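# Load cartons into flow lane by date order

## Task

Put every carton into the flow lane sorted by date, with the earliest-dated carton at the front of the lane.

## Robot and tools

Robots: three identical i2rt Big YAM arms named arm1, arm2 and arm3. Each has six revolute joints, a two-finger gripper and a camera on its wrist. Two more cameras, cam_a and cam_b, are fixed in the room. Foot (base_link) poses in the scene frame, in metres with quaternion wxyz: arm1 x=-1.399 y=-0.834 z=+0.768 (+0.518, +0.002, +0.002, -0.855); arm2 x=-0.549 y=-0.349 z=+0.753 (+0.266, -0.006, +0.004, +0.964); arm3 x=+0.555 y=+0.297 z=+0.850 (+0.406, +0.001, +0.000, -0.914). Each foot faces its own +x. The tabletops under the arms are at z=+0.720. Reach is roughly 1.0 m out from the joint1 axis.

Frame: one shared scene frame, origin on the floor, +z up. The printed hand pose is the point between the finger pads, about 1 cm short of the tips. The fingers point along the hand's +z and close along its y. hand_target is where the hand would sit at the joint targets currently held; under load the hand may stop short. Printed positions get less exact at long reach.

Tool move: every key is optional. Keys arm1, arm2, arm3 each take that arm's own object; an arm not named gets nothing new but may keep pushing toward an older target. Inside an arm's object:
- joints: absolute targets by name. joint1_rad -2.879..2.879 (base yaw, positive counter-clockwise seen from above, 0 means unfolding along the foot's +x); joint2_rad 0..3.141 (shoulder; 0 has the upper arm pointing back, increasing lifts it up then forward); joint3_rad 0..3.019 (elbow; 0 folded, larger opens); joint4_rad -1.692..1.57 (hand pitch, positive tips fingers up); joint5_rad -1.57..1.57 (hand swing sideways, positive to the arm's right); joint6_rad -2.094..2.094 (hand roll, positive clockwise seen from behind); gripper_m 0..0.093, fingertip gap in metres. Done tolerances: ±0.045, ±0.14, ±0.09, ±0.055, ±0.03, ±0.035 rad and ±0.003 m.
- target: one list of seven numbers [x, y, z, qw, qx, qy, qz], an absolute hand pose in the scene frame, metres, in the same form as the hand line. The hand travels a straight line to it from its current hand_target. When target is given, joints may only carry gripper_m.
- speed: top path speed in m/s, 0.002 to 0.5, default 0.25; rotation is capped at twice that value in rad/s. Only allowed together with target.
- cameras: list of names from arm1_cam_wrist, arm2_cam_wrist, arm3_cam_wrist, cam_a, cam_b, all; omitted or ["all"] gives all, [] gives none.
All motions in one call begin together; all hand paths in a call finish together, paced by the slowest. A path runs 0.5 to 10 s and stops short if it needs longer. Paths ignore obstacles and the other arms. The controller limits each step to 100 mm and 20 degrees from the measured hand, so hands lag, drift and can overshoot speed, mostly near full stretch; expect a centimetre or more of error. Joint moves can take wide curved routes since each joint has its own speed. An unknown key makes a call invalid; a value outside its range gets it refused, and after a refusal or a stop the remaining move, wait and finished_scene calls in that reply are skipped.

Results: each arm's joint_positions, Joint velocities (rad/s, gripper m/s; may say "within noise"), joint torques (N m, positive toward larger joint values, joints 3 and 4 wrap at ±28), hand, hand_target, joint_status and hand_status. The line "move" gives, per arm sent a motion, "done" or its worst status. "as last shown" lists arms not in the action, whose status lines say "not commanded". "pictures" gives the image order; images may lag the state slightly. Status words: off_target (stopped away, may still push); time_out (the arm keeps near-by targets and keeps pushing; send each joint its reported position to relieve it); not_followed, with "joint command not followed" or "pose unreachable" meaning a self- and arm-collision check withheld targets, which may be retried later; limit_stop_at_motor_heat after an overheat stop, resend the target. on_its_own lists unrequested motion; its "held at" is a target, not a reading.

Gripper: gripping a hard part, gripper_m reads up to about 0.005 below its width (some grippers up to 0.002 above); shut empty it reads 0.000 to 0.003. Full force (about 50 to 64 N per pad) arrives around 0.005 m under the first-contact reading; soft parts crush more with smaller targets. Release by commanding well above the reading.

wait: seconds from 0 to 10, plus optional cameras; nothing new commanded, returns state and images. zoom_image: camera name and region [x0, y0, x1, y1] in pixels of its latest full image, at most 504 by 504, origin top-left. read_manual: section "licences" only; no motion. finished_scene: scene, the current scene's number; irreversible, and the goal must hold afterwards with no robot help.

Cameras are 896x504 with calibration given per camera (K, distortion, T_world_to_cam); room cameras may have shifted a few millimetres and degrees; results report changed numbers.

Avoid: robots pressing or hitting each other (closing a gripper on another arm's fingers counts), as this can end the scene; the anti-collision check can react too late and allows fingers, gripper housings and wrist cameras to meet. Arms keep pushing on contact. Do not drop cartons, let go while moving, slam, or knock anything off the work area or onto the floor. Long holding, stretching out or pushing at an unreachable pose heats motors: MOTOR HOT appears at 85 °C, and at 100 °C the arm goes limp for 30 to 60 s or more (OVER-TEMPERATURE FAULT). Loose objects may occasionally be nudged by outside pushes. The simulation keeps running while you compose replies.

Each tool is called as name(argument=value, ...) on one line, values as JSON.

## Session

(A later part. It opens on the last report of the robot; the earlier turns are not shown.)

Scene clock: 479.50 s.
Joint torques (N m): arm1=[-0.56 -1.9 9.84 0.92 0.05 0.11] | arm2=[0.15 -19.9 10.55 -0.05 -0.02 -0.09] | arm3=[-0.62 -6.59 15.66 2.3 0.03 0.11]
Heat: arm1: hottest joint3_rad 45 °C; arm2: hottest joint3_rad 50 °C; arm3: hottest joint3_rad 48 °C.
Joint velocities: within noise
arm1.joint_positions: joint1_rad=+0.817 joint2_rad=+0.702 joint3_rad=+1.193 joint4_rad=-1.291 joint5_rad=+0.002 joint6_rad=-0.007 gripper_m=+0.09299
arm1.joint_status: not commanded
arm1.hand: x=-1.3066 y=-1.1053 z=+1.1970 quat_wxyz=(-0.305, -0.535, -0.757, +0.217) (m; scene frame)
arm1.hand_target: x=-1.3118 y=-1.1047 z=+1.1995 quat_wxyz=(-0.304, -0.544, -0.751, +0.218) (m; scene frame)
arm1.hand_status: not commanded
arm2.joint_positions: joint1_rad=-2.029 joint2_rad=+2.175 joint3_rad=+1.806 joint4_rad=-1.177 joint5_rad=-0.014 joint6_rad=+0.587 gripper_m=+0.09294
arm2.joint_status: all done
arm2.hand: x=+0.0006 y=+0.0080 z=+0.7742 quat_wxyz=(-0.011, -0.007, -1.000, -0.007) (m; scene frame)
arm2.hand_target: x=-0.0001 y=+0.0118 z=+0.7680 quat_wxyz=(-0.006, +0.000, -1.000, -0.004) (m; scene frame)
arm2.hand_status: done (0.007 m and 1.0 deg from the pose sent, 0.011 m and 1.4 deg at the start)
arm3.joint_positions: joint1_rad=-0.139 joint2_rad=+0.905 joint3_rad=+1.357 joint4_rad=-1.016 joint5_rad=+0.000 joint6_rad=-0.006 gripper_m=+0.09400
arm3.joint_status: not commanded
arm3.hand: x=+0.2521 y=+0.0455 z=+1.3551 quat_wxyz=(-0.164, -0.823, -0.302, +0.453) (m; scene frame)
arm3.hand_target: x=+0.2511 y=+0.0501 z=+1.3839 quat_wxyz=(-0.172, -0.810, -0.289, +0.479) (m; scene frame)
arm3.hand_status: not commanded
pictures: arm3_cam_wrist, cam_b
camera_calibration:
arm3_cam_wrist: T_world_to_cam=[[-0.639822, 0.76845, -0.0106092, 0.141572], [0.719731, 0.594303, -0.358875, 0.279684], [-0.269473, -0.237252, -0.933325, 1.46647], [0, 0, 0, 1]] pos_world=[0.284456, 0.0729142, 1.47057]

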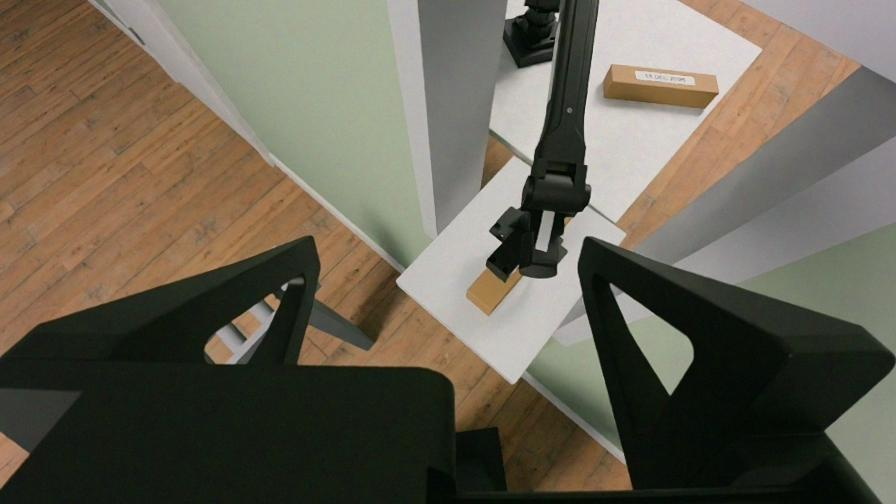

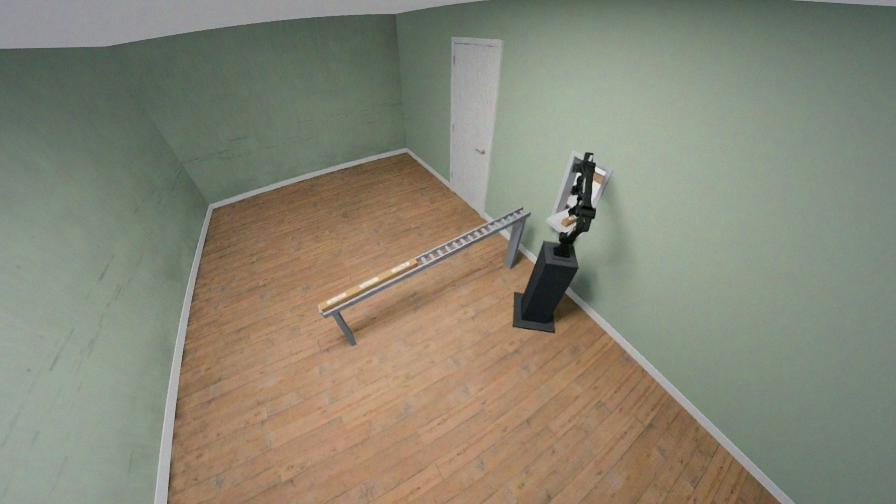

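move(arm2={"target": [0.0, 0.012, 0.93, 0.006, 0.0, 1.0, 0.004], "speed": 0.3}, cameras=["arm3_cam_wrist", "arm2_cam_wrist"])

move(arm2={"target": [-0.3, 0.012, 0.93, 0.006, 0.0, 1.0, 0.004], "speed": 0.35}, cameras=["arm3_cam_wrist", "cam_b"])

Scene clock: 483.97 s.
Joint torques (N m): arm1=[-0.5 -1.85 9.84 0.95 0.05 0.11] | arm2=[-0.09 -19.49 14.17 -0.12 -0.02 -0.12] | arm3=[-0.62 -6.71 15.68 2.29 0.02 0.14]
Heat: arm1: hottest joint3_rad 45 °C; arm2: hottest joint3_rad 51 °C; arm3: hottest joint3_rad 48 °C.
move: arm2 off_target
Joint velocities: within noise
arm1, arm3: as last shown
arm2.joint_positions: joint1_rad=-2.029 joint2_rad=+2.076 joint3_rad=+2.040 joint4_rad=-1.543 joint5_rad=-0.014 joint6_rad=+0.586 gripper_m=+0.09294
arm2.joint_status: not commanded
arm2.hand: x=-0.0101 y=+0.0037 z=+0.9230 quat_wxyz=(+0.003, -0.007, -1.000, +0.003) (m; scene frame)
arm2.hand_target: x=-0.0005 y=+0.0116 z=+0.9301 quat_wxyz=(-0.007, +0.000, -1.000, -0.004) (m; scene frame)
arm2.hand_status: off_target (0.015 m and 1.5 deg from the pose sent, 0.156 m and 1.0 deg at the start; pose on its path clipped on 3 of 50 steps)
pictures: arm2_cam_wrist, arm3_cam_wrist
camera_calibration:
arm2_cam_wrist: T_world_to_cam=[[-0.00841213, -0.999802, 0.0180283, -0.0149311], [-0.821335, 0.0171921, 0.570186, -0.526641], [-0.570383, -0.0100108, -0.821318, 0.875324], [0, 0, 0, 1]] pos_world=[0.0665957, 0.0028886, 1.01947]
arm3_cam_wrist: T_world_to_cam=[[-0.639822, 0.76845, -0.0106092, 0.141572], [0.719731, 0.594303, -0.358875, 0.279684], [-0.269473, -0.237252, -0.933325, 1.46647], [0, 0, 0, 1]] pos_world=[0.284456, 0.0729142, 1.47057]

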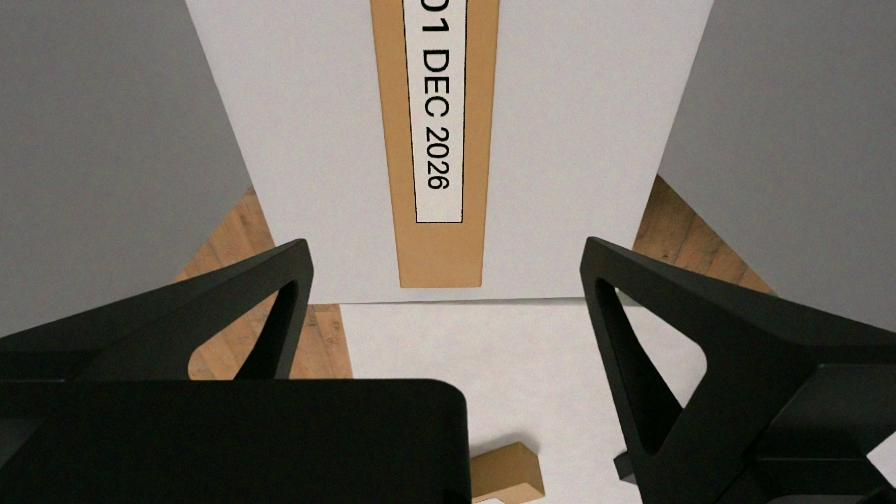

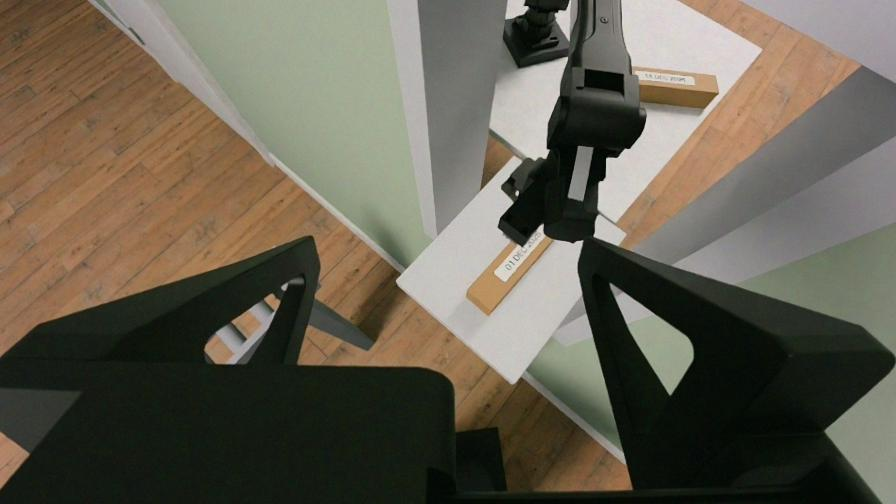

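Scene clock: 485.90 s.
Joint torques (N m): arm1=[-0.62 -1.85 9.83 0.94 0.05 0.11] | arm2=[0.21 -11.63 8.68 0.73 0.13 0.03] | arm3=[-0.62 -6.65 15.71 2.26 0.02 0.12]
Heat: arm1: hottest joint3_rad 45 °C; arm2: hottest joint3_rad 51 °C; arm3: hottest joint3_rad 48 °C.
move: arm2 done
Joint velocities: within noise
arm1, arm3: as last shown
arm2.joint_positions: joint1_rad=-1.647 joint2_rad=+1.498 joint3_rad=+1.279 joint4_rad=-1.329 joint5_rad=-0.011 joint6_rad=+0.948 gripper_m=+0.09294
arm2.joint_status: not commanded
arm2.hand: x=-0.2972 y=+0.0132 z=+0.9356 quat_wxyz=(-0.007, +0.003, -1.000, -0.006) (m; scene frame)
arm2.hand_target: x=-0.3000 y=+0.0120 z=+0.9301 quat_wxyz=(-0.006, +0.000, -1.000, -0.004) (m; scene frame)
arm2.hand_status: done (0.006 m and 0.5 deg from the pose sent, 0.290 m and 1.5 deg at the start)
pictures: arm3_cam_wrist, cam_b
camera_calibration:
arm3_cam_wrist: T_world_to_cam=[[-0.639822, 0.76845, -0.0106092, 0.141572], [0.719731, 0.594303, -0.358875, 0.279684], [-0.269473, -0.237252, -0.933325, 1.46647], [0, 0, 0, 1]] pos_world=[0.284456, 0.0729142, 1.47057]

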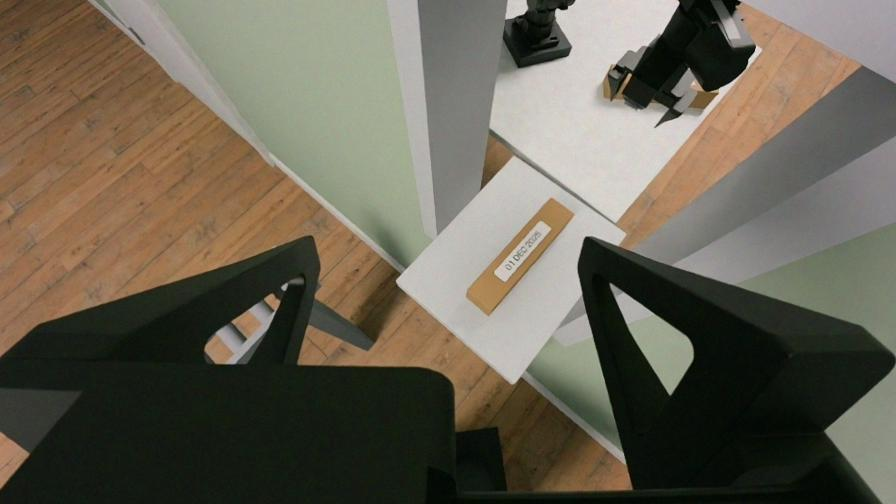

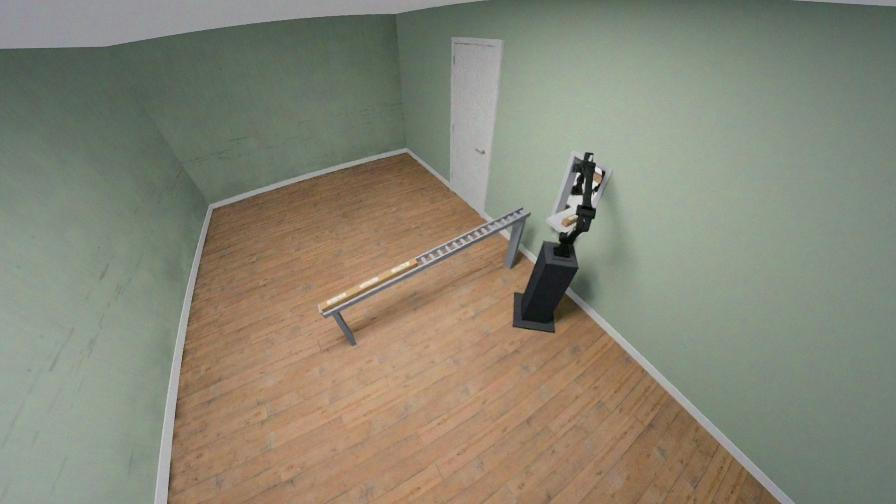

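move(arm3={"joints": {"joint1_rad": -0.335, "joint2_rad": 1.97, "joint3_rad": 1.62, "joint4_rad": -1.215, "joint5_rad": 0.0, "joint6_rad": 0.497, "gripper_m": 0.093}}, arm2={"joints": {"joint1_rad": -0.863, "joint2_rad": 1.283, "joint3_rad": 1.09, "joint4_rad": -1.372, "joint5_rad": 0.0, "joint6_rad": -0.445, "gripper_m": 0.093}}, cameras=["arm3_cam_wrist", "arm2_cam_wrist"])

Scene clock: 518.20 s.
Joint torques (N m): arm1=[-0.67 -1.9 9.81 0.94 0.05 0.11] | arm2=[0.56 -7.77 8.85 -0.01 -0.06 -0.11] | arm3=[-7.82 19.02 4.11 3.99 -1.45 -1.96]
Heat: arm1: hottest joint3_rad 45 °C; arm2: hottest joint3_rad 48 °C; arm3: hottest joint3_rad 49 °C.
move: arm2 done; arm3 time_out
Joint velocities: within noise
arm1: as last shown
arm2.joint_positions: joint1_rad=-0.871 joint2_rad=+1.279 joint3_rad=+1.105 joint4_rad=-1.364 joint5_rad=+0.000 joint6_rad=-0.434 gripper_m=+0.09299
arm2.joint_status: all done
arm2.hand: x=-0.6078 y=+0.0107 z=+0.9491 quat_wxyz=(-0.010, +0.883, -0.469, -0.003) (m; scene frame)
arm2.hand_target: x=-0.6096 y=+0.0039 z=+0.9422 quat_wxyz=(+0.001, +0.888, -0.461, +0.005) (m; scene frame)
arm2.hand_status: not commanded
arm3.joint_positions: joint1_rad=-0.239 joint2_rad=+1.427 joint3_rad=+1.704 joint4_rad=-1.288 joint5_rad=+0.042 joint6_rad=+0.684 gripper_m=+0.09306
arm3.joint_status: joint1_rad time_out (moved -0.100 of -0.196); joint2_rad time_out (moved +0.522 of +1.065); joint4_rad time_out (moved -0.272 of -0.199); joint5_rad time_out (moved +0.042 of +0.000); joint6_rad time_out (moved +0.690 of +0.503); the others done
arm3.on_its_own: joint1_rad reads -0.239 and still pushes toward -0.335 since a time_out; joint2_rad reads +1.427 and still pushes toward +1.810 since a time_out (your +1.970 is given up); joint4_rad reads -1.288 and still pushes toward -1.215 since a time_out; joint5_rad reads +0.042 and still pushes toward +0.000 since a time_out; joint6_rad reads +0.684 and still pushes toward +0.497 since a time_out
arm3.hand: x=+0.1089 y=+0.0042 z=+1.2601 quat_wxyz=(-0.148, -0.960, +0.048, +0.232) (m; scene frame)
arm3.hand_target: x=+0.0338 y=+0.0129 z=+1.0169 quat_wxyz=(-0.040, -0.997, -0.002, +0.072) (m; scene frame)
arm3.hand_status: not commanded
pictures: arm2_cam_wrist, arm3_cam_wrist
camera_calibration:
arm2_cam_wrist: T_world_to_cam=[[0.825698, 0.563442, 0.0274936, 0.467759], [0.456946, -0.696622, 0.553099, -0.231736], [0.330792, -0.444129, -0.832662, 1.11901], [0, 0, 0, 1]] pos_world=[-0.650495, 0.0719965, 1.04707]
arm3_cam_wrist: T_world_to_cam=[[0.0355053, 0.948029, -0.316196, 0.391476], [0.986697, 0.0169714, 0.161679, -0.309416], [0.158643, -0.31773, -0.934816, 1.28501], [0, 0, 0, 1]] pos_world=[0.0875419, 0.0424074, 1.37506]

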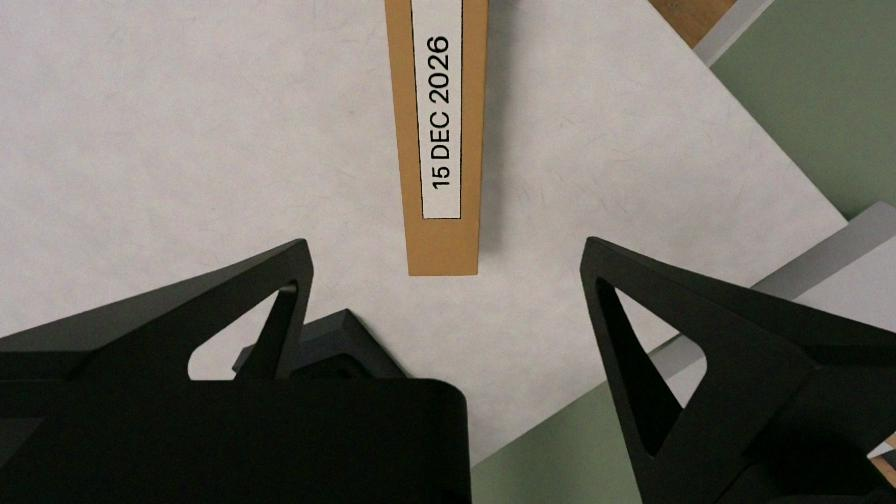

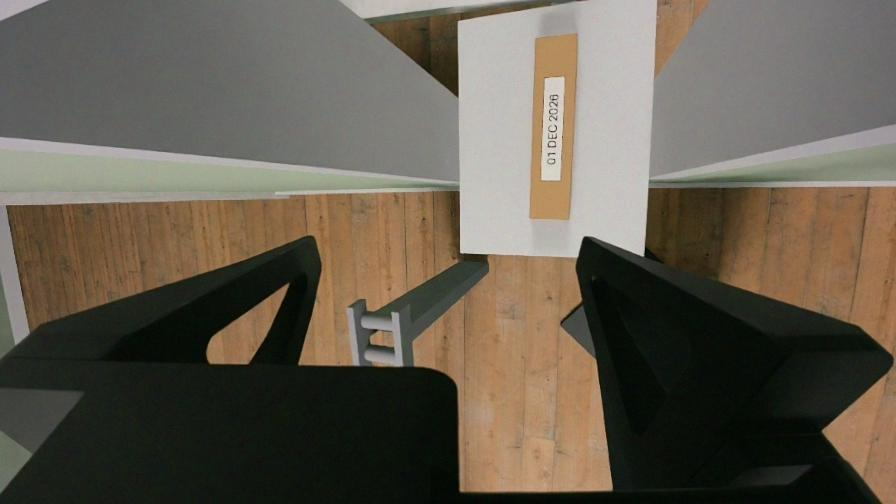

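move(arm3={"joints": {"joint1_rad": -0.239, "joint2_rad": 1.1, "joint3_rad": 1.5, "joint4_rad": -1.2, "joint5_rad": 0.0, "joint6_rad": 0.497}}, cameras=["arm3_cam_wrist"])

Scene clock: 524.20 s.
Joint torques (N m): arm1=[-0.56 -1.9 9.83 0.92 0.05 0.11] | arm2=[0.56 -7.77 8.84 -0.01 -0.06 -0.11] | arm3=[-0.38 -10.52 12.38 1.74 -0.01 -0.06]
Heat: arm1: hottest joint3_rad 45 °C; arm2: hottest joint3_rad 48 °C; arm3: hottest joint3_rad 48 °C.
move: arm3 done
Joint velocities: within noise
arm1, arm2: as last shown
arm2.joint_positions: joint1_rad=-0.871 joint2_rad=+1.279 joint3_rad=+1.105 joint4_rad=-1.364 joint5_rad=+0.000 joint6_rad=-0.435 gripper_m=+0.09299
arm3.joint_positions: joint1_rad=-0.233 joint2_rad=+1.107 joint3_rad=+1.494 joint4_rad=-1.207 joint5_rad=+0.002 joint6_rad=+0.505 gripper_m=+0.09306
arm3.joint_status: all done
arm3.hand: x=+0.1951 y=+0.0516 z=+1.3129 quat_wxyz=(-0.192, -0.930, -0.045, +0.311) (m; scene frame)
arm3.hand_target: x=+0.1946 y=+0.0538 z=+1.3204 quat_wxyz=(-0.196, -0.926, -0.046, +0.320) (m; scene frame)
arm3.hand_status: not commanded
pictures: arm3_cam_wrist
camera_calibration:
arm3_cam_wrist: T_world_to_cam=[[-0.191738, 0.920768, -0.339739, 0.436865], [0.980999, 0.190247, -0.0380323, -0.149508], [0.0296155, -0.340576, -0.93975, 1.3686], [0, 0, 0, 1]] pos_world=[0.189899, 0.0923038, 1.42888]

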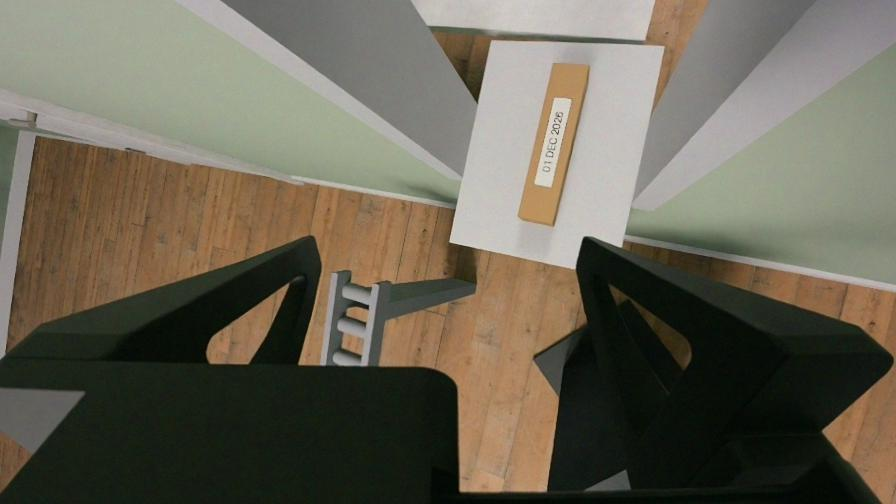

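move(arm3={"joints": {"joint1_rad": -0.335, "joint2_rad": 1.394, "joint3_rad": 0.875, "joint4_rad": -1.052, "joint5_rad": 0.0, "joint6_rad": 0.497}}, cameras=["arm3_cam_wrist"])

move(arm3={"target": [0.015, 0.01, 0.92, 0.0, 1.0, 0.0, 0.0], "speed": 0.3}, cameras=["arm3_cam_wrist", "cam_b"])

Scene clock: 534.23 s.
Joint torques (N m): arm1=[-0.56 -1.85 9.83 0.92 0.05 0.11] | arm2=[0.5 -7.77 8.84 -0.02 -0.05 -0.11] | arm3=[-0.21 -13.51 9.01 0.51 0.03 -0.02]
Heat: arm1: hottest joint3_rad 45 °C; arm2: hottest joint3_rad 47 °C; arm3: hottest joint3_rad 48 °C.
move: arm3 done
Joint velocities: within noise
arm1, arm2: as last shown
arm3.joint_positions: joint1_rad=-0.329 joint2_rad=+1.399 joint3_rad=+0.880 joint4_rad=-1.056 joint5_rad=+0.002 joint6_rad=+0.504 gripper_m=+0.09306
arm3.joint_status: all done
arm3.hand: x=+0.2439 y=+0.1259 z=+0.9294 quat_wxyz=(+0.002, -1.000, -0.001, -0.002) (m; scene frame)
arm3.hand_target: x=+0.2441 y=+0.1278 z=+0.9294 quat_wxyz=(+0.000, -1.000, -0.002, -0.001) (m; scene frame)
arm3.hand_status: not commanded
pictures: arm3_cam_wrist
camera_calibration:
arm3_cam_wrist: T_world_to_cam=[[0.0130051, 0.999915, 0.00095648, -0.129086], [0.800277, -0.010982, 0.59953, -0.749174], [0.59949, -0.00703147, -0.800352, 0.721508], [0, 0, 0, 1]] pos_world=[0.168688, 0.125921, 1.02674]

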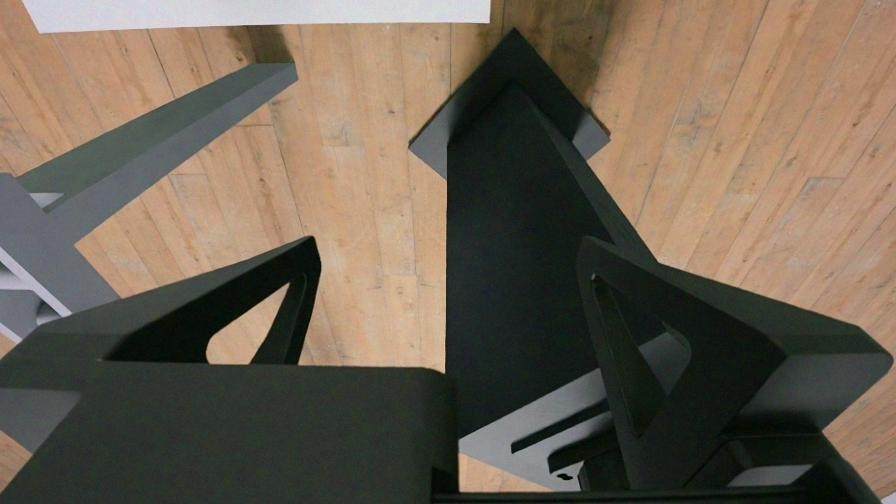

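Scene clock: 536.13 s.
Joint torques (N m): arm1=[-0.62 -1.9 9.81 0.92 0.05 0.11] | arm2=[0.56 -7.77 8.83 -0.01 -0.05 -0.12] | arm3=[-0.73 -22.65 14.58 0.01 0.05 -0.04]
Heat: arm1: hottest joint3_rad 45 °C; arm2: hottest joint3_rad 47 °C; arm3: hottest joint3_rad 48 °C.
move: arm3 off_target
Joint velocities: within noise
arm1, arm2: as last shown
arm3.joint_positions: joint1_rad=-0.335 joint2_rad=+1.994 joint3_rad=+1.646 joint4_rad=-1.228 joint5_rad=+0.002 joint6_rad=+0.498 gripper_m=+0.09306
arm3.joint_status: not commanded
arm3.hand: x=+0.0305 y=+0.0110 z=+0.9209 quat_wxyz=(+0.002, -1.000, -0.002, -0.003) (m; scene frame)
arm3.hand_target: x=+0.0155 y=+0.0102 z=+0.9201 quat_wxyz=(+0.000, -1.000, +0.000, +0.001) (m; scene frame)
arm3.hand_status: off_target (0.016 m and 0.4 deg from the pose sent, 0.257 m and 0.4 deg at the start)
pictures: arm3_cam_wrist, cam_b
camera_calibration:
arm3_cam_wrist: T_world_to_cam=[[0.0126282, 0.999919, 0.00130908, -0.0116873], [0.799897, -0.0108876, 0.600039, -0.575018], [0.600004, -0.00653029, -0.79997, 0.841518], [0, 0, 0, 1]] pos_world=[-0.044812, 0.0109212, 1.01824]

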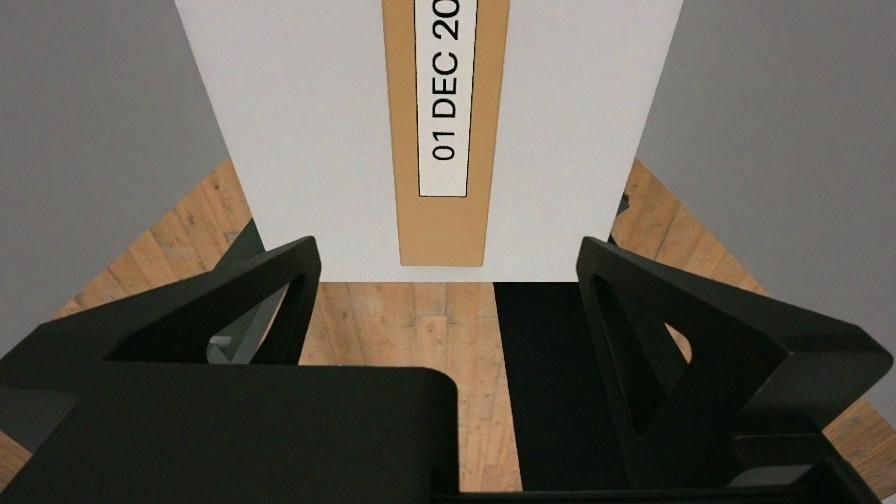

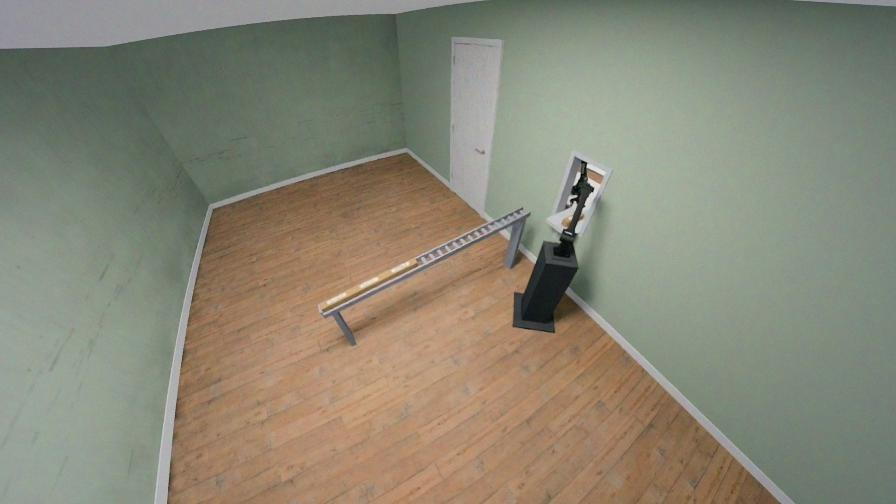

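move(arm3={"target": [0.008, 0.01, 0.772, 0.0, 1.0, 0.0, 0.0], "speed": 0.25}, cameras=["arm3_cam_wrist"])

move(arm3={"joints": {"gripper_m": 0.05}}, cameras=["arm3_cam_wrist"])

Scene clock: 543.03 s.
Joint torques (N m): arm1=[-0.56 -1.9 9.83 0.94 0.05 0.11] | arm2=[0.5 -7.77 8.83 -0.02 -0.06 -0.11] | arm3=[-0.67 -25.7 10.76 0.68 0.05 -0.03]
Heat: arm1: hottest joint3_rad 45 °C; arm2: hottest joint3_rad 47 °C; arm3: hottest joint3_rad 49 °C.
move: arm3 off_target
Joint velocities: within noise
arm1, arm2: as last shown
arm3.joint_positions: joint1_rad=-0.340 joint2_rad=+2.209 joint3_rad=+1.584 joint4_rad=-0.960 joint5_rad=+0.002 joint6_rad=+0.493 gripper_m=+0.09306
arm3.joint_status: not commanded
arm3.hand: x=+0.0192 y=+0.0084 z=+0.7742 quat_wxyz=(+0.004, -1.000, -0.002, -0.006) (m; scene frame)
arm3.hand_target: x=+0.0083 y=+0.0103 z=+0.7720 quat_wxyz=(+0.000, -1.000, +0.000, +0.000) (m; scene frame)
arm3.hand_status: off_target (0.012 m and 0.9 deg from the pose sent, 0.151 m and 0.4 deg at the start)
pictures: arm3_cam_wrist
camera_calibration:
arm3_cam_wrist: T_world_to_cam=[[0.0126337, 0.999906, 0.0054024, -0.0119069], [0.795417, -0.0133238, 0.605915, -0.482426], [0.60593, -0.00335781, -0.795511, 0.727303], [0, 0, 0, 1]] pos_world=[-0.0568138, 0.00792015, 0.870951]

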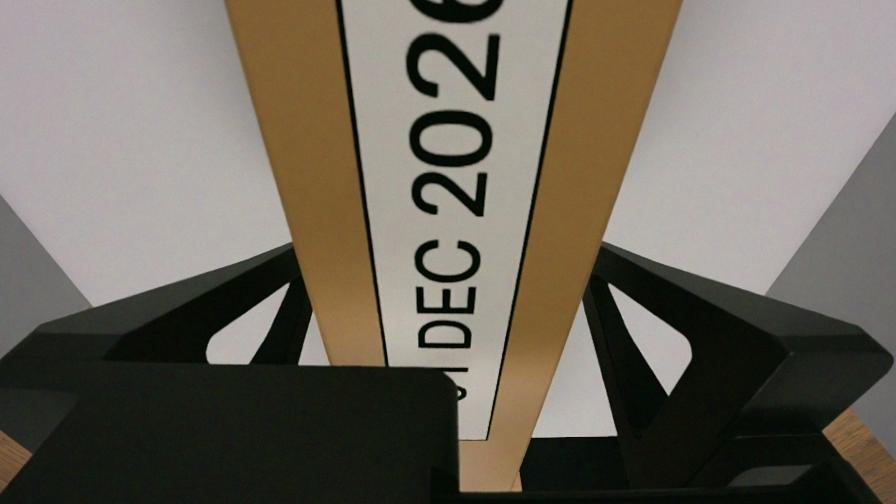

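Scene clock: 543.67 s.
Joint torques (N m): arm1=[-0.62 -1.9 9.83 0.92 0.05 0.11] | arm2=[0.5 -7.77 8.84 -0.02 -0.05 -0.12] | arm3=[-1.14 -25.29 10.73 0.69 0.09 -0.01]
Heat: arm1: hottest joint3_rad 45 °C; arm2: hottest joint3_rad 47 °C; arm3: hottest joint3_rad 49 °C.
move: arm3 off_target
Joint velocities: within noise
arm1.joint_positions: joint1_rad=+0.817 joint2_rad=+0.702 joint3_rad=+1.193 joint4_rad=-1.291 joint5_rad=+0.002 joint6_rad=-0.007 gripper_m=+0.09299
arm1.joint_status: not commanded
arm1.hand: x=-1.3066 y=-1.1053 z=+1.1970 quat_wxyz=(-0.305, -0.535, -0.757, +0.217) (m; scene frame)
arm1.hand_target: x=-1.3118 y=-1.1047 z=+1.1995 quat_wxyz=(-0.304, -0.544, -0.751, +0.218) (m; scene frame)
arm1.hand_status: not commanded
arm2: as last shown
arm3.joint_positions: joint1_rad=-0.340 joint2_rad=+2.209 joint3_rad=+1.585 joint4_rad=-0.959 joint5_rad=+0.001 joint6_rad=+0.493 gripper_m=+0.05845
arm3.joint_status: gripper_m off_target (ended at +0.05848, target +0.05000)
arm3.hand: x=+0.0191 y=+0.0081 z=+0.7743 quat_wxyz=(+0.003, -1.000, -0.002, -0.006) (m; scene frame)
arm3.hand_target: x=+0.0081 y=+0.0102 z=+0.7722 quat_wxyz=(+0.000, -1.000, +0.000, +0.000) (m; scene frame)
arm3.hand_status: not commanded
pictures: arm3_cam_wrist
camera_calibration:
arm3_cam_wrist: T_world_to_cam=[[0.0122713, 0.999915, 0.00437965, -0.0108368], [0.795637, -0.0124171, 0.605647, -0.48217], [0.60565, -0.00394746, -0.795722, 0.727614], [0, 0, 0, 1]] pos_world=[-0.0569139, 0.00772094, 0.87105]

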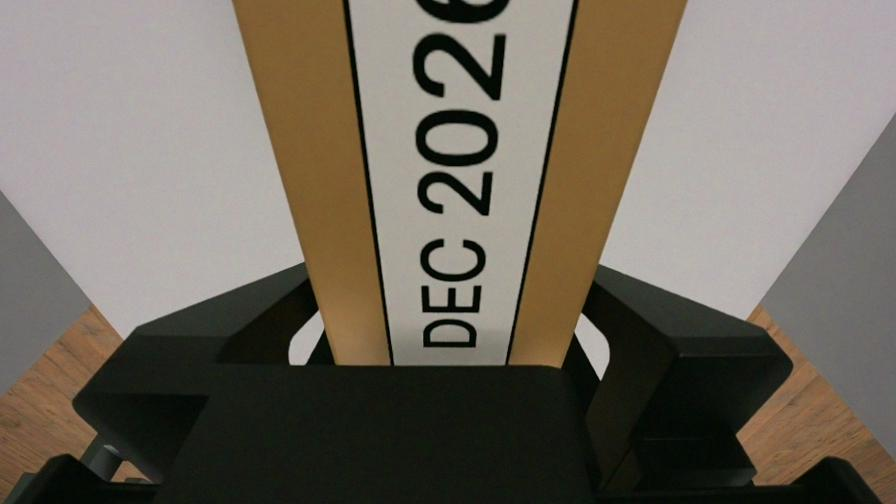

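move(arm3={"target": [0.02, 0.012, 0.93, 0.0, 1.0, 0.0, 0.0], "speed": 0.25}, arm2={"target": [-0.616, 0.017, 0.75, 0.0, 0.883, -0.469, 0.0], "speed": 0.25}, cameras=["arm3_cam_wrist", "arm2_cam_wrist"])

move(arm3={"target": [0.3, 0.14, 0.93, 0.0, 1.0, 0.0, 0.0], "speed": 0.3}, arm2={"joints": {"gripper_m": 0.05}}, cameras=["arm3_cam_wrist", "arm2_cam_wrist"])

Scene clock: 560.20 s.
Joint torques (N m): arm1=[-0.62 -1.9 9.81 0.92 0.05 0.11] | arm2=[0.79 -8.82 7.15 0.72 -0.14 0.08] | arm3=[-0.32 -26.52 15.02 -0.08 0.1 0.05]
Heat: arm1: hottest joint3_rad 45 °C; arm2: hottest joint3_rad 47 °C; arm3: hottest joint3_rad 49 °C.
move: arm2 done; arm3 off_target
Joint velocities: within noise
arm1: as last shown
arm2.joint_positions: joint1_rad=-0.863 joint2_rad=+1.558 joint3_rad=+0.824 joint4_rad=-0.814 joint5_rad=-0.005 joint6_rad=-0.425 gripper_m=+0.09299
arm2.joint_status: not commanded
arm2.hand: x=-0.6117 y=+0.0195 z=+0.7564 quat_wxyz=(-0.004, +0.883, -0.469, -0.002) (m; scene frame)
arm2.hand_target: x=-0.6159 y=+0.0168 z=+0.7501 quat_wxyz=(+0.000, +0.883, -0.469, +0.000) (m; scene frame)
arm2.hand_status: done (0.008 m and 0.5 deg from the pose sent, 0.199 m and 1.2 deg at the start)
arm3.joint_positions: joint1_rad=-0.340 joint2_rad=+2.014 joint3_rad=+1.627 joint4_rad=-1.242 joint5_rad=+0.000 joint6_rad=+0.492 gripper_m=+0.05845
arm3.joint_status: not commanded
arm3.hand: x=+0.0398 y=+0.0194 z=+0.9026 quat_wxyz=(+0.014, -1.000, -0.002, -0.027) (m; scene frame)
arm3.hand_target: x=+0.0212 y=+0.0127 z=+0.9305 quat_wxyz=(+0.000, -1.000, +0.000, +0.000) (m; scene frame)
arm3.hand_status: off_target (0.035 m and 3.5 deg from the pose sent, 0.156 m and 0.8 deg at the start)
pictures: arm2_cam_wrist, arm3_cam_wrist
camera_calibration:
arm2_cam_wrist: T_world_to_cam=[[0.826159, 0.563135, 0.0184535, 0.478436], [0.458372, -0.69079, 0.5592, -0.12114], [0.327652, -0.453529, -0.828828, 0.959129], [0, 0, 0, 1]] pos_world=[-0.653998, 0.0818868, 0.853865]
arm3_cam_wrist: T_world_to_cam=[[0.0108722, 0.999592, 0.0264036, -0.0427751], [0.770312, -0.0252089, 0.637169, -0.60344], [0.637575, 0.0134116, -0.770272, 0.792579], [0, 0, 0, 1]] pos_world=[-0.0400261, 0.0169159, 0.996123]

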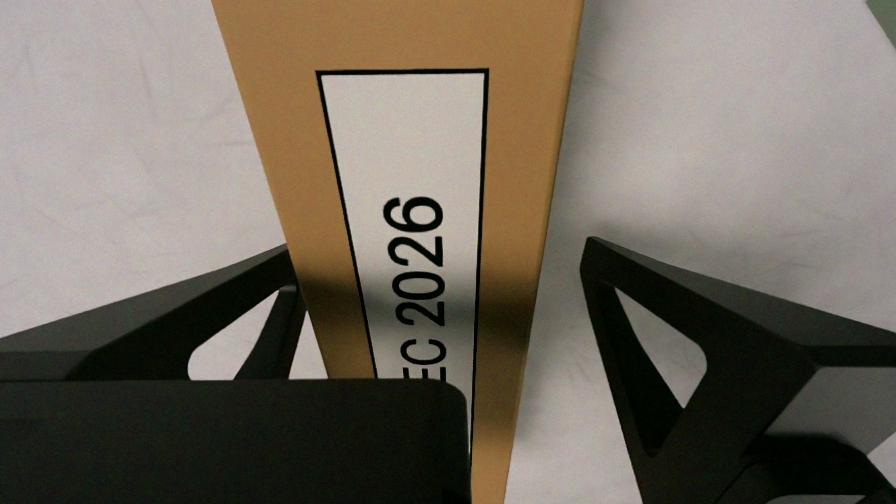

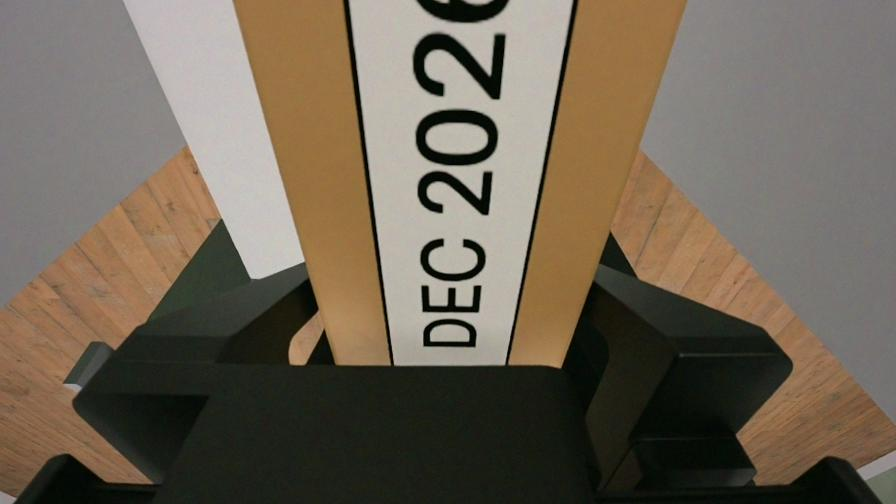

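Scene clock: 562.07 s.
Joint torques (N m): arm1=[-0.56 -1.79 9.81 0.91 0.05 0.11] | arm2=[0.56 -8.76 7.15 0.75 -0.02 0.09] | arm3=[1.03 -11.63 10.11 0.06 0.11 0.14]
Heat: arm1: hottest joint3_rad 45 °C; arm2: hottest joint3_rad 47 °C; arm3: hottest joint3_rad 48 °C.
move: arm2 off_target; arm3 done
Joint velocities: within noise
arm1: as last shown
arm2.joint_positions: joint1_rad=-0.861 joint2_rad=+1.558 joint3_rad=+0.824 joint4_rad=-0.814 joint5_rad=-0.009 joint6_rad=-0.425 gripper_m=+0.06056
arm2.joint_status: gripper_m off_target (ended at +0.06059, target +0.05000)
arm2.hand: x=-0.6132 y=+0.0193 z=+0.7564 quat_wxyz=(-0.003, +0.884, -0.468, -0.003) (m; scene frame)
arm2.hand_target: x=-0.6159 y=+0.0167 z=+0.7501 quat_wxyz=(+0.000, +0.883, -0.469, +0.000) (m; scene frame)
arm2.hand_status: not commanded
arm3.joint_positions: joint1_rad=-0.292 joint2_rad=+1.262 joint3_rad=+0.731 joint4_rad=-1.056 joint5_rad=+0.000 joint6_rad=+0.547 gripper_m=+0.05845
arm3.joint_status: not commanded
arm3.hand: x=+0.3002 y=+0.1441 z=+0.9224 quat_wxyz=(+0.004, -1.000, +0.001, -0.008) (m; scene frame)
arm3.hand_target: x=+0.3000 y=+0.1401 z=+0.9299 quat_wxyz=(+0.000, -1.000, +0.000, +0.000) (m; scene frame)
arm3.hand_status: done (0.009 m and 1.0 deg from the pose sent, 0.288 m and 3.5 deg at the start)
pictures: arm2_cam_wrist, arm3_cam_wrist
camera_calibration:
arm2_cam_wrist: T_world_to_cam=[[0.824696, 0.56536, 0.0156319, 0.481032], [0.461907, -0.689222, 0.558224, -0.117681], [0.326372, -0.453145, -0.829543, 0.959192], [0, 0, 0, 1]] pos_world=[-0.6554, 0.0815882, 0.853863]
arm3_cam_wrist: T_world_to_cam=[[0.0183774, 0.999812, 0.00625483, -0.154472], [0.793521, -0.0183909, 0.608265, -0.794746], [0.608265, -0.00621501, -0.79371, 0.673387], [0, 0, 0, 1]] pos_world=[0.223889, 0.144011, 1.01886]

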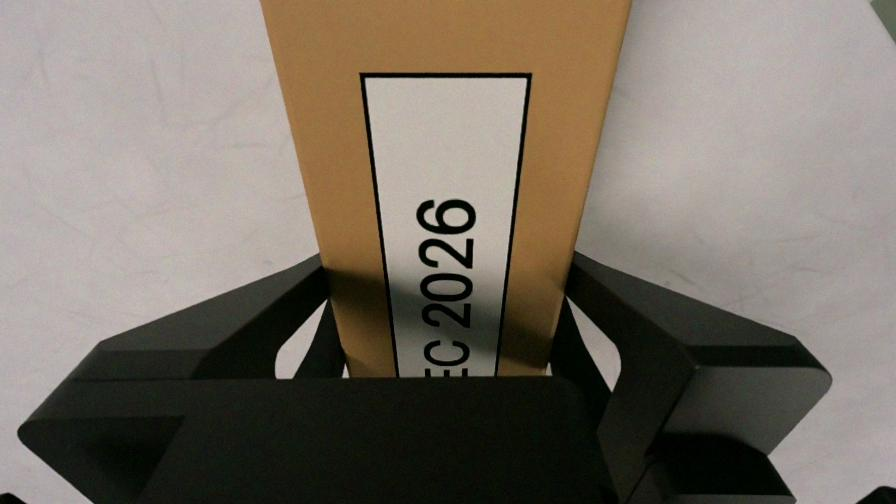

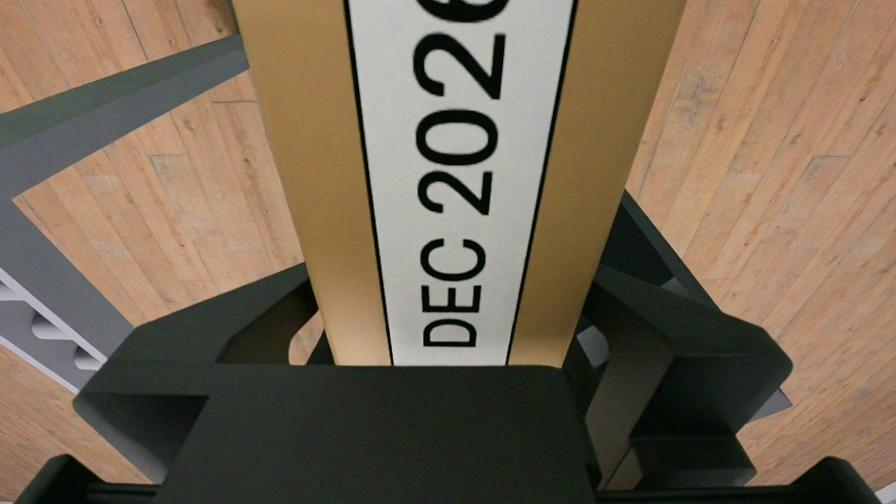

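move(arm3={"joints": {"joint1_rad": 0.82, "joint2_rad": 2.10, "joint3_rad": 1.80, "joint4_rad": -1.27, "joint5_rad": 0.0, "joint6_rad": 1.64}}, arm2={"target": [-0.616, 0.017, 0.95, 0.0, 0.883, -0.469, 0.0], "speed": 0.25}, cameras=["arm3_cam_wrist", "cam_b"])

Scene clock: 571.13 s.
Joint torques (N m): arm1=[-0.62 -1.85 9.81 0.91 0.05 0.11] | arm2=[0.32 -7.94 15.01 -0.24 -0.04 0.05] | arm3=[0.5 -27.28 14.82 -0.18 0.23 0.14]
Heat: arm1: hottest joint3_rad 45 °C; arm2: hottest joint3_rad 47 °C; arm3: hottest joint3_rad 48 °C.
move: arm2 off_target; arm3 done
Joint velocities: within noise
arm1: as last shown
arm2.joint_positions: joint1_rad=-0.861 joint2_rad=+1.305 joint3_rad=+1.065 joint4_rad=-1.373 joint5_rad=-0.009 joint6_rad=-0.425 gripper_m=+0.06057
arm2.joint_status: not commanded
arm2.hand: x=-0.6105 y=-0.0037 z=+0.9259 quat_wxyz=(+0.022, +0.883, -0.468, +0.016) (m; scene frame)
arm2.hand_target: x=-0.6158 y=+0.0156 z=+0.9500 quat_wxyz=(+0.000, +0.883, -0.469, +0.000) (m; scene frame)
arm2.hand_status: off_target (0.032 m and 3.1 deg from the pose sent, 0.194 m and 0.6 deg at the start)
arm3.joint_positions: joint1_rad=+0.820 joint2_rad=+2.105 joint3_rad=+1.747 joint4_rad=-1.260 joint5_rad=-0.003 joint6_rad=+1.631 gripper_m=+0.05846
arm3.joint_status: all done
arm3.hand: x=+0.6077 y=-0.3195 z=+0.8927 quat_wxyz=(+0.024, -1.000, -0.013, -0.001) (m; scene frame)
arm3.hand_target: x=+0.6085 y=-0.3369 z=+0.9144 quat_wxyz=(+0.000, -1.000, -0.008, -0.001) (m; scene frame)
arm3.hand_status: not commanded
pictures: arm3_cam_wrist, cam_b
camera_calibration:
arm3_cam_wrist: T_world_to_cam=[[-0.00977162, 0.998947, 0.0448219, 0.28594], [0.802319, -0.0189206, 0.596596, -1.02442], [0.596816, 0.0417912, -0.801289, 0.488977], [0, 0, 0, 1]] pos_world=[0.532875, -0.325456, 0.99016]

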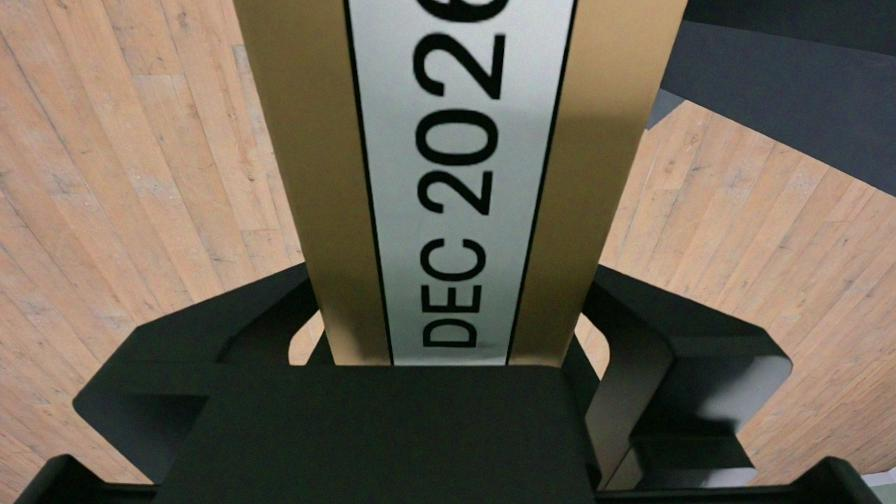

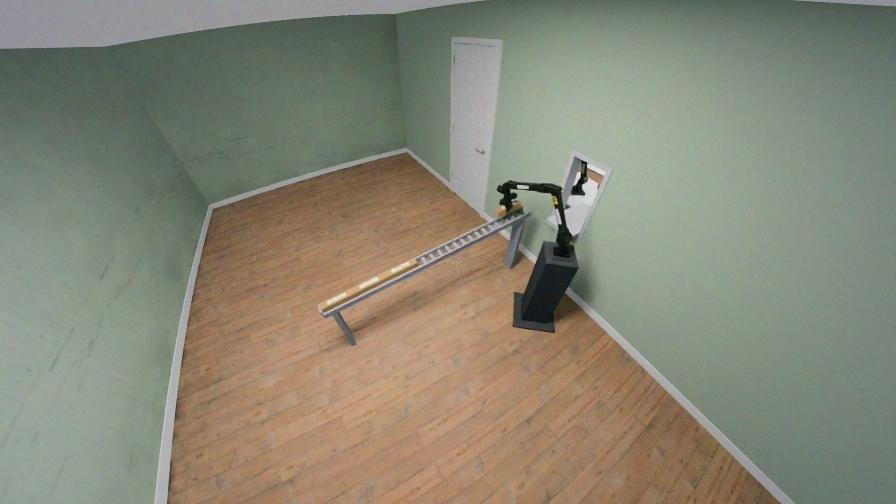

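zoom_image(camera="cam_b", region=[470, 140, 630, 280])

zoom_image(camera="cam_b", region=[310, 190, 550, 350])

Scaled by 3.150 from the camera's 896x504 image, which has a finer 1280x720 frame.

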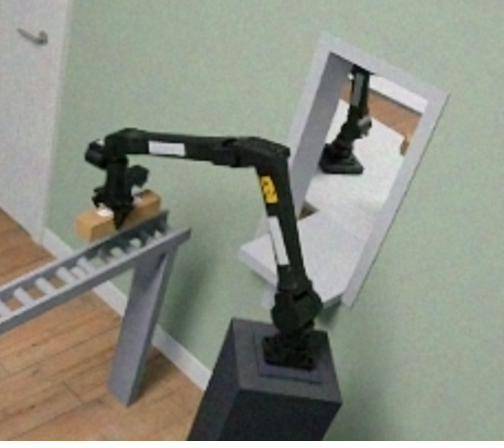

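Scaled by 2.100 from the camera's 896x504 image, which has a finer 1280x720 frame.

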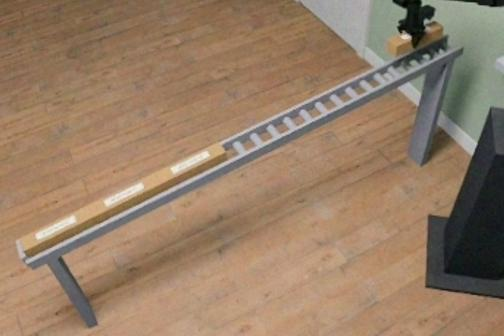

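zoom_image(camera="cam_b", region=[315, 255, 425, 325])

zoom_image(camera="cam_b", region=[405, 195, 535, 275])

Scaled by 4.582 from the camera's 896x504 image, which has a finer 1280x720 frame.

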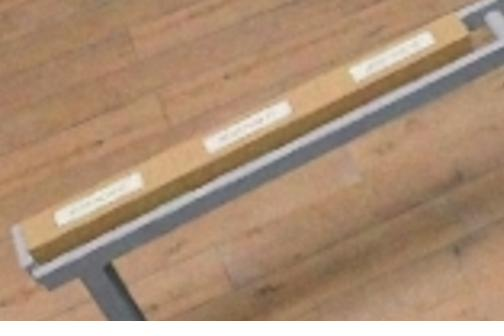

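Scaled by 3.877 from the camera's 896x504 image, which has a finer 1280x720 frame.

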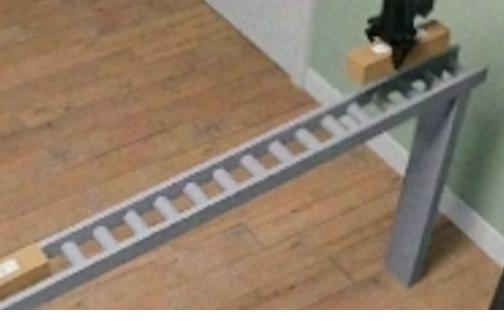

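move(arm3={"target": [0.6, -0.13, 0.92, 0.0, 1.0, 0.0, 0.0], "speed": 0.3}, cameras=["arm3_cam_wrist"])

Scene clock: 588.33 s.
Joint torques (N m): arm1=[-0.56 -1.9 9.83 0.92 0.05 0.11] | arm2=[0.32 -8 15.01 -0.24 -0.04 0.05] | arm3=[1.08 -18.84 9.22 0.5 0.31 0.15]
Heat: arm1: hottest joint3_rad 45 °C; arm2: hottest joint3_rad 49 °C; arm3: hottest joint3_rad 50 °C.
move: arm3 off_target
Joint velocities: within noise
arm1, arm2: as last shown
arm2.hand: x=-0.6105 y=-0.0038 z=+0.9259 quat_wxyz=(+0.022, +0.883, -0.468, +0.016) (m; scene frame)
arm3.joint_positions: joint1_rad=+0.832 joint2_rad=+1.619 joint3_rad=+1.069 joint4_rad=-1.054 joint5_rad=-0.003 joint6_rad=+1.670 gripper_m=+0.05846
arm3.joint_status: not commanded
arm3.hand: x=+0.5959 y=-0.1261 z=+0.9103 quat_wxyz=(+0.016, -1.000, +0.001, -0.001) (m; scene frame)
arm3.hand_target: x=+0.5999 y=-0.1299 z=+0.9199 quat_wxyz=(+0.000, -1.000, +0.000, +0.000) (m; scene frame)
arm3.hand_status: off_target (0.011 m and 1.9 deg from the pose sent, 0.192 m and 3.1 deg at the start)
pictures: arm3_cam_wrist
camera_calibration:
arm3_cam_wrist: T_world_to_cam=[[0.0173057, 0.999389, 0.0303723, 0.088989], [0.80196, -0.0320157, 0.596519, -1.02306], [0.597127, 0.0140342, -0.802024, 0.499087], [0, 0, 0, 1]] pos_world=[0.520892, -0.128693, 1.00785]

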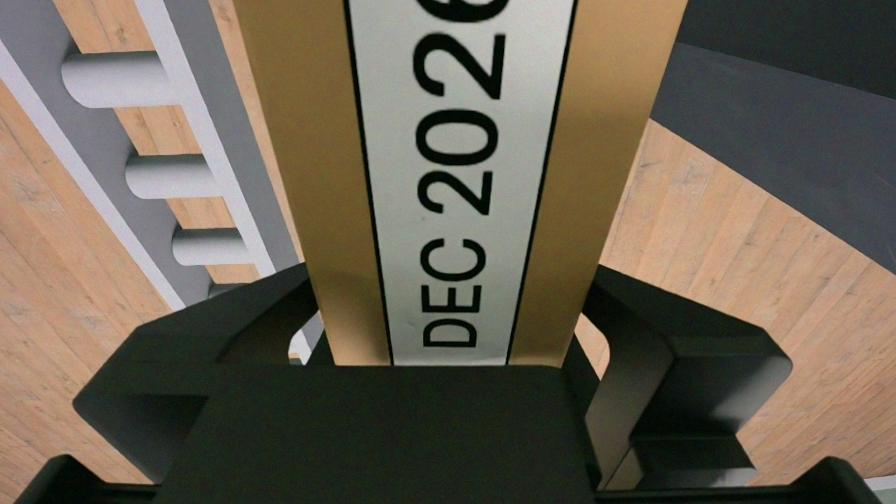

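move(arm3={"target": [0.6, -0.13, 0.80, 0.0, 1.0, 0.0, 0.0], "speed": 0.25}, cameras=["arm3_cam_wrist"])

Scene clock: 600.17 s.
Joint torques (N m): arm1=[-0.56 -1.9 9.81 0.92 0.06 0.11] | arm2=[0.32 -8 14.99 -0.25 -0.04 0.05] | arm3=[1.14 -18.32 8.06 0.5 0.28 0.15]
Heat: arm1: hottest joint3_rad 45 °C; arm2: hottest joint3_rad 51 °C; arm3: hottest joint3_rad 48 °C.
move: arm3 off_target
Joint velocities: within noise
arm1, arm2: as last shown
arm3.joint_positions: joint1_rad=+0.832 joint2_rad=+1.812 joint3_rad=+0.947 joint4_rad=-0.730 joint5_rad=-0.003 joint6_rad=+1.670 gripper_m=+0.05846
arm3.joint_status: not commanded
arm3.hand: x=+0.5956 y=-0.1206 z=+0.7958 quat_wxyz=(+0.012, -1.000, +0.001, -0.001) (m; scene frame)
arm3.hand_target: x=+0.6000 y=-0.1298 z=+0.8000 quat_wxyz=(+0.000, -1.000, +0.000, +0.000) (m; scene frame)
arm3.hand_status: off_target (0.011 m and 1.4 deg from the pose sent, 0.110 m and 1.9 deg at the start)
pictures: arm3_cam_wrist
camera_calibration:
arm3_cam_wrist: T_world_to_cam=[[0.0176243, 0.9996, 0.0221012, 0.0933273], [0.801498, -0.0273394, 0.597373, -0.954117], [0.597738, 0.00718578, -0.801659, 0.40584], [0, 0, 0, 1]] pos_world=[0.520492, -0.122291, 0.893246]

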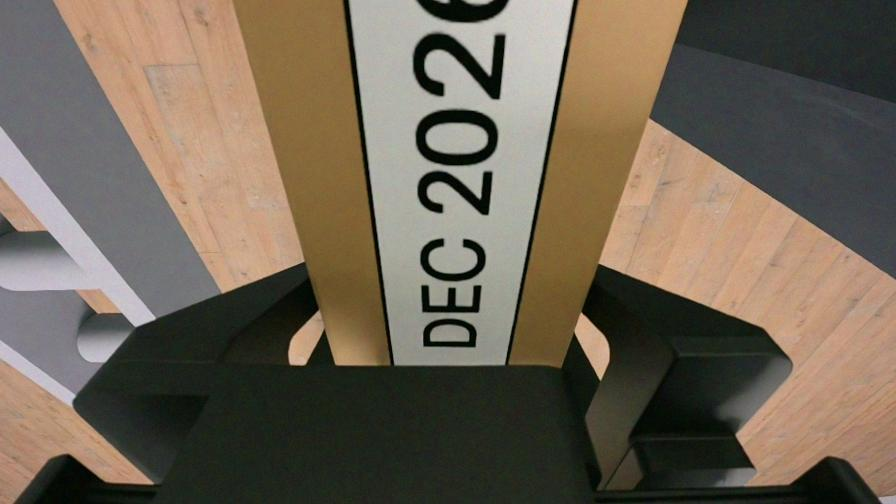

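zoom_image(camera="arm3_cam_wrist", region=[0, 90, 220, 410])

Scaled by 1.575 from the camera's 896x504 image, which has a finer 1280x720 frame.

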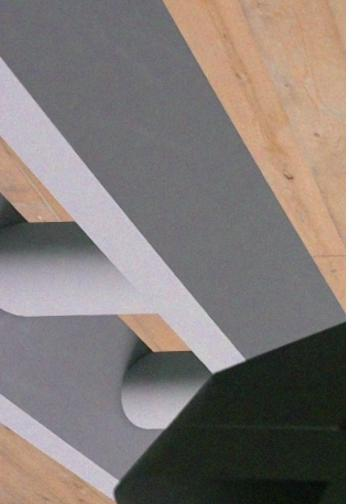

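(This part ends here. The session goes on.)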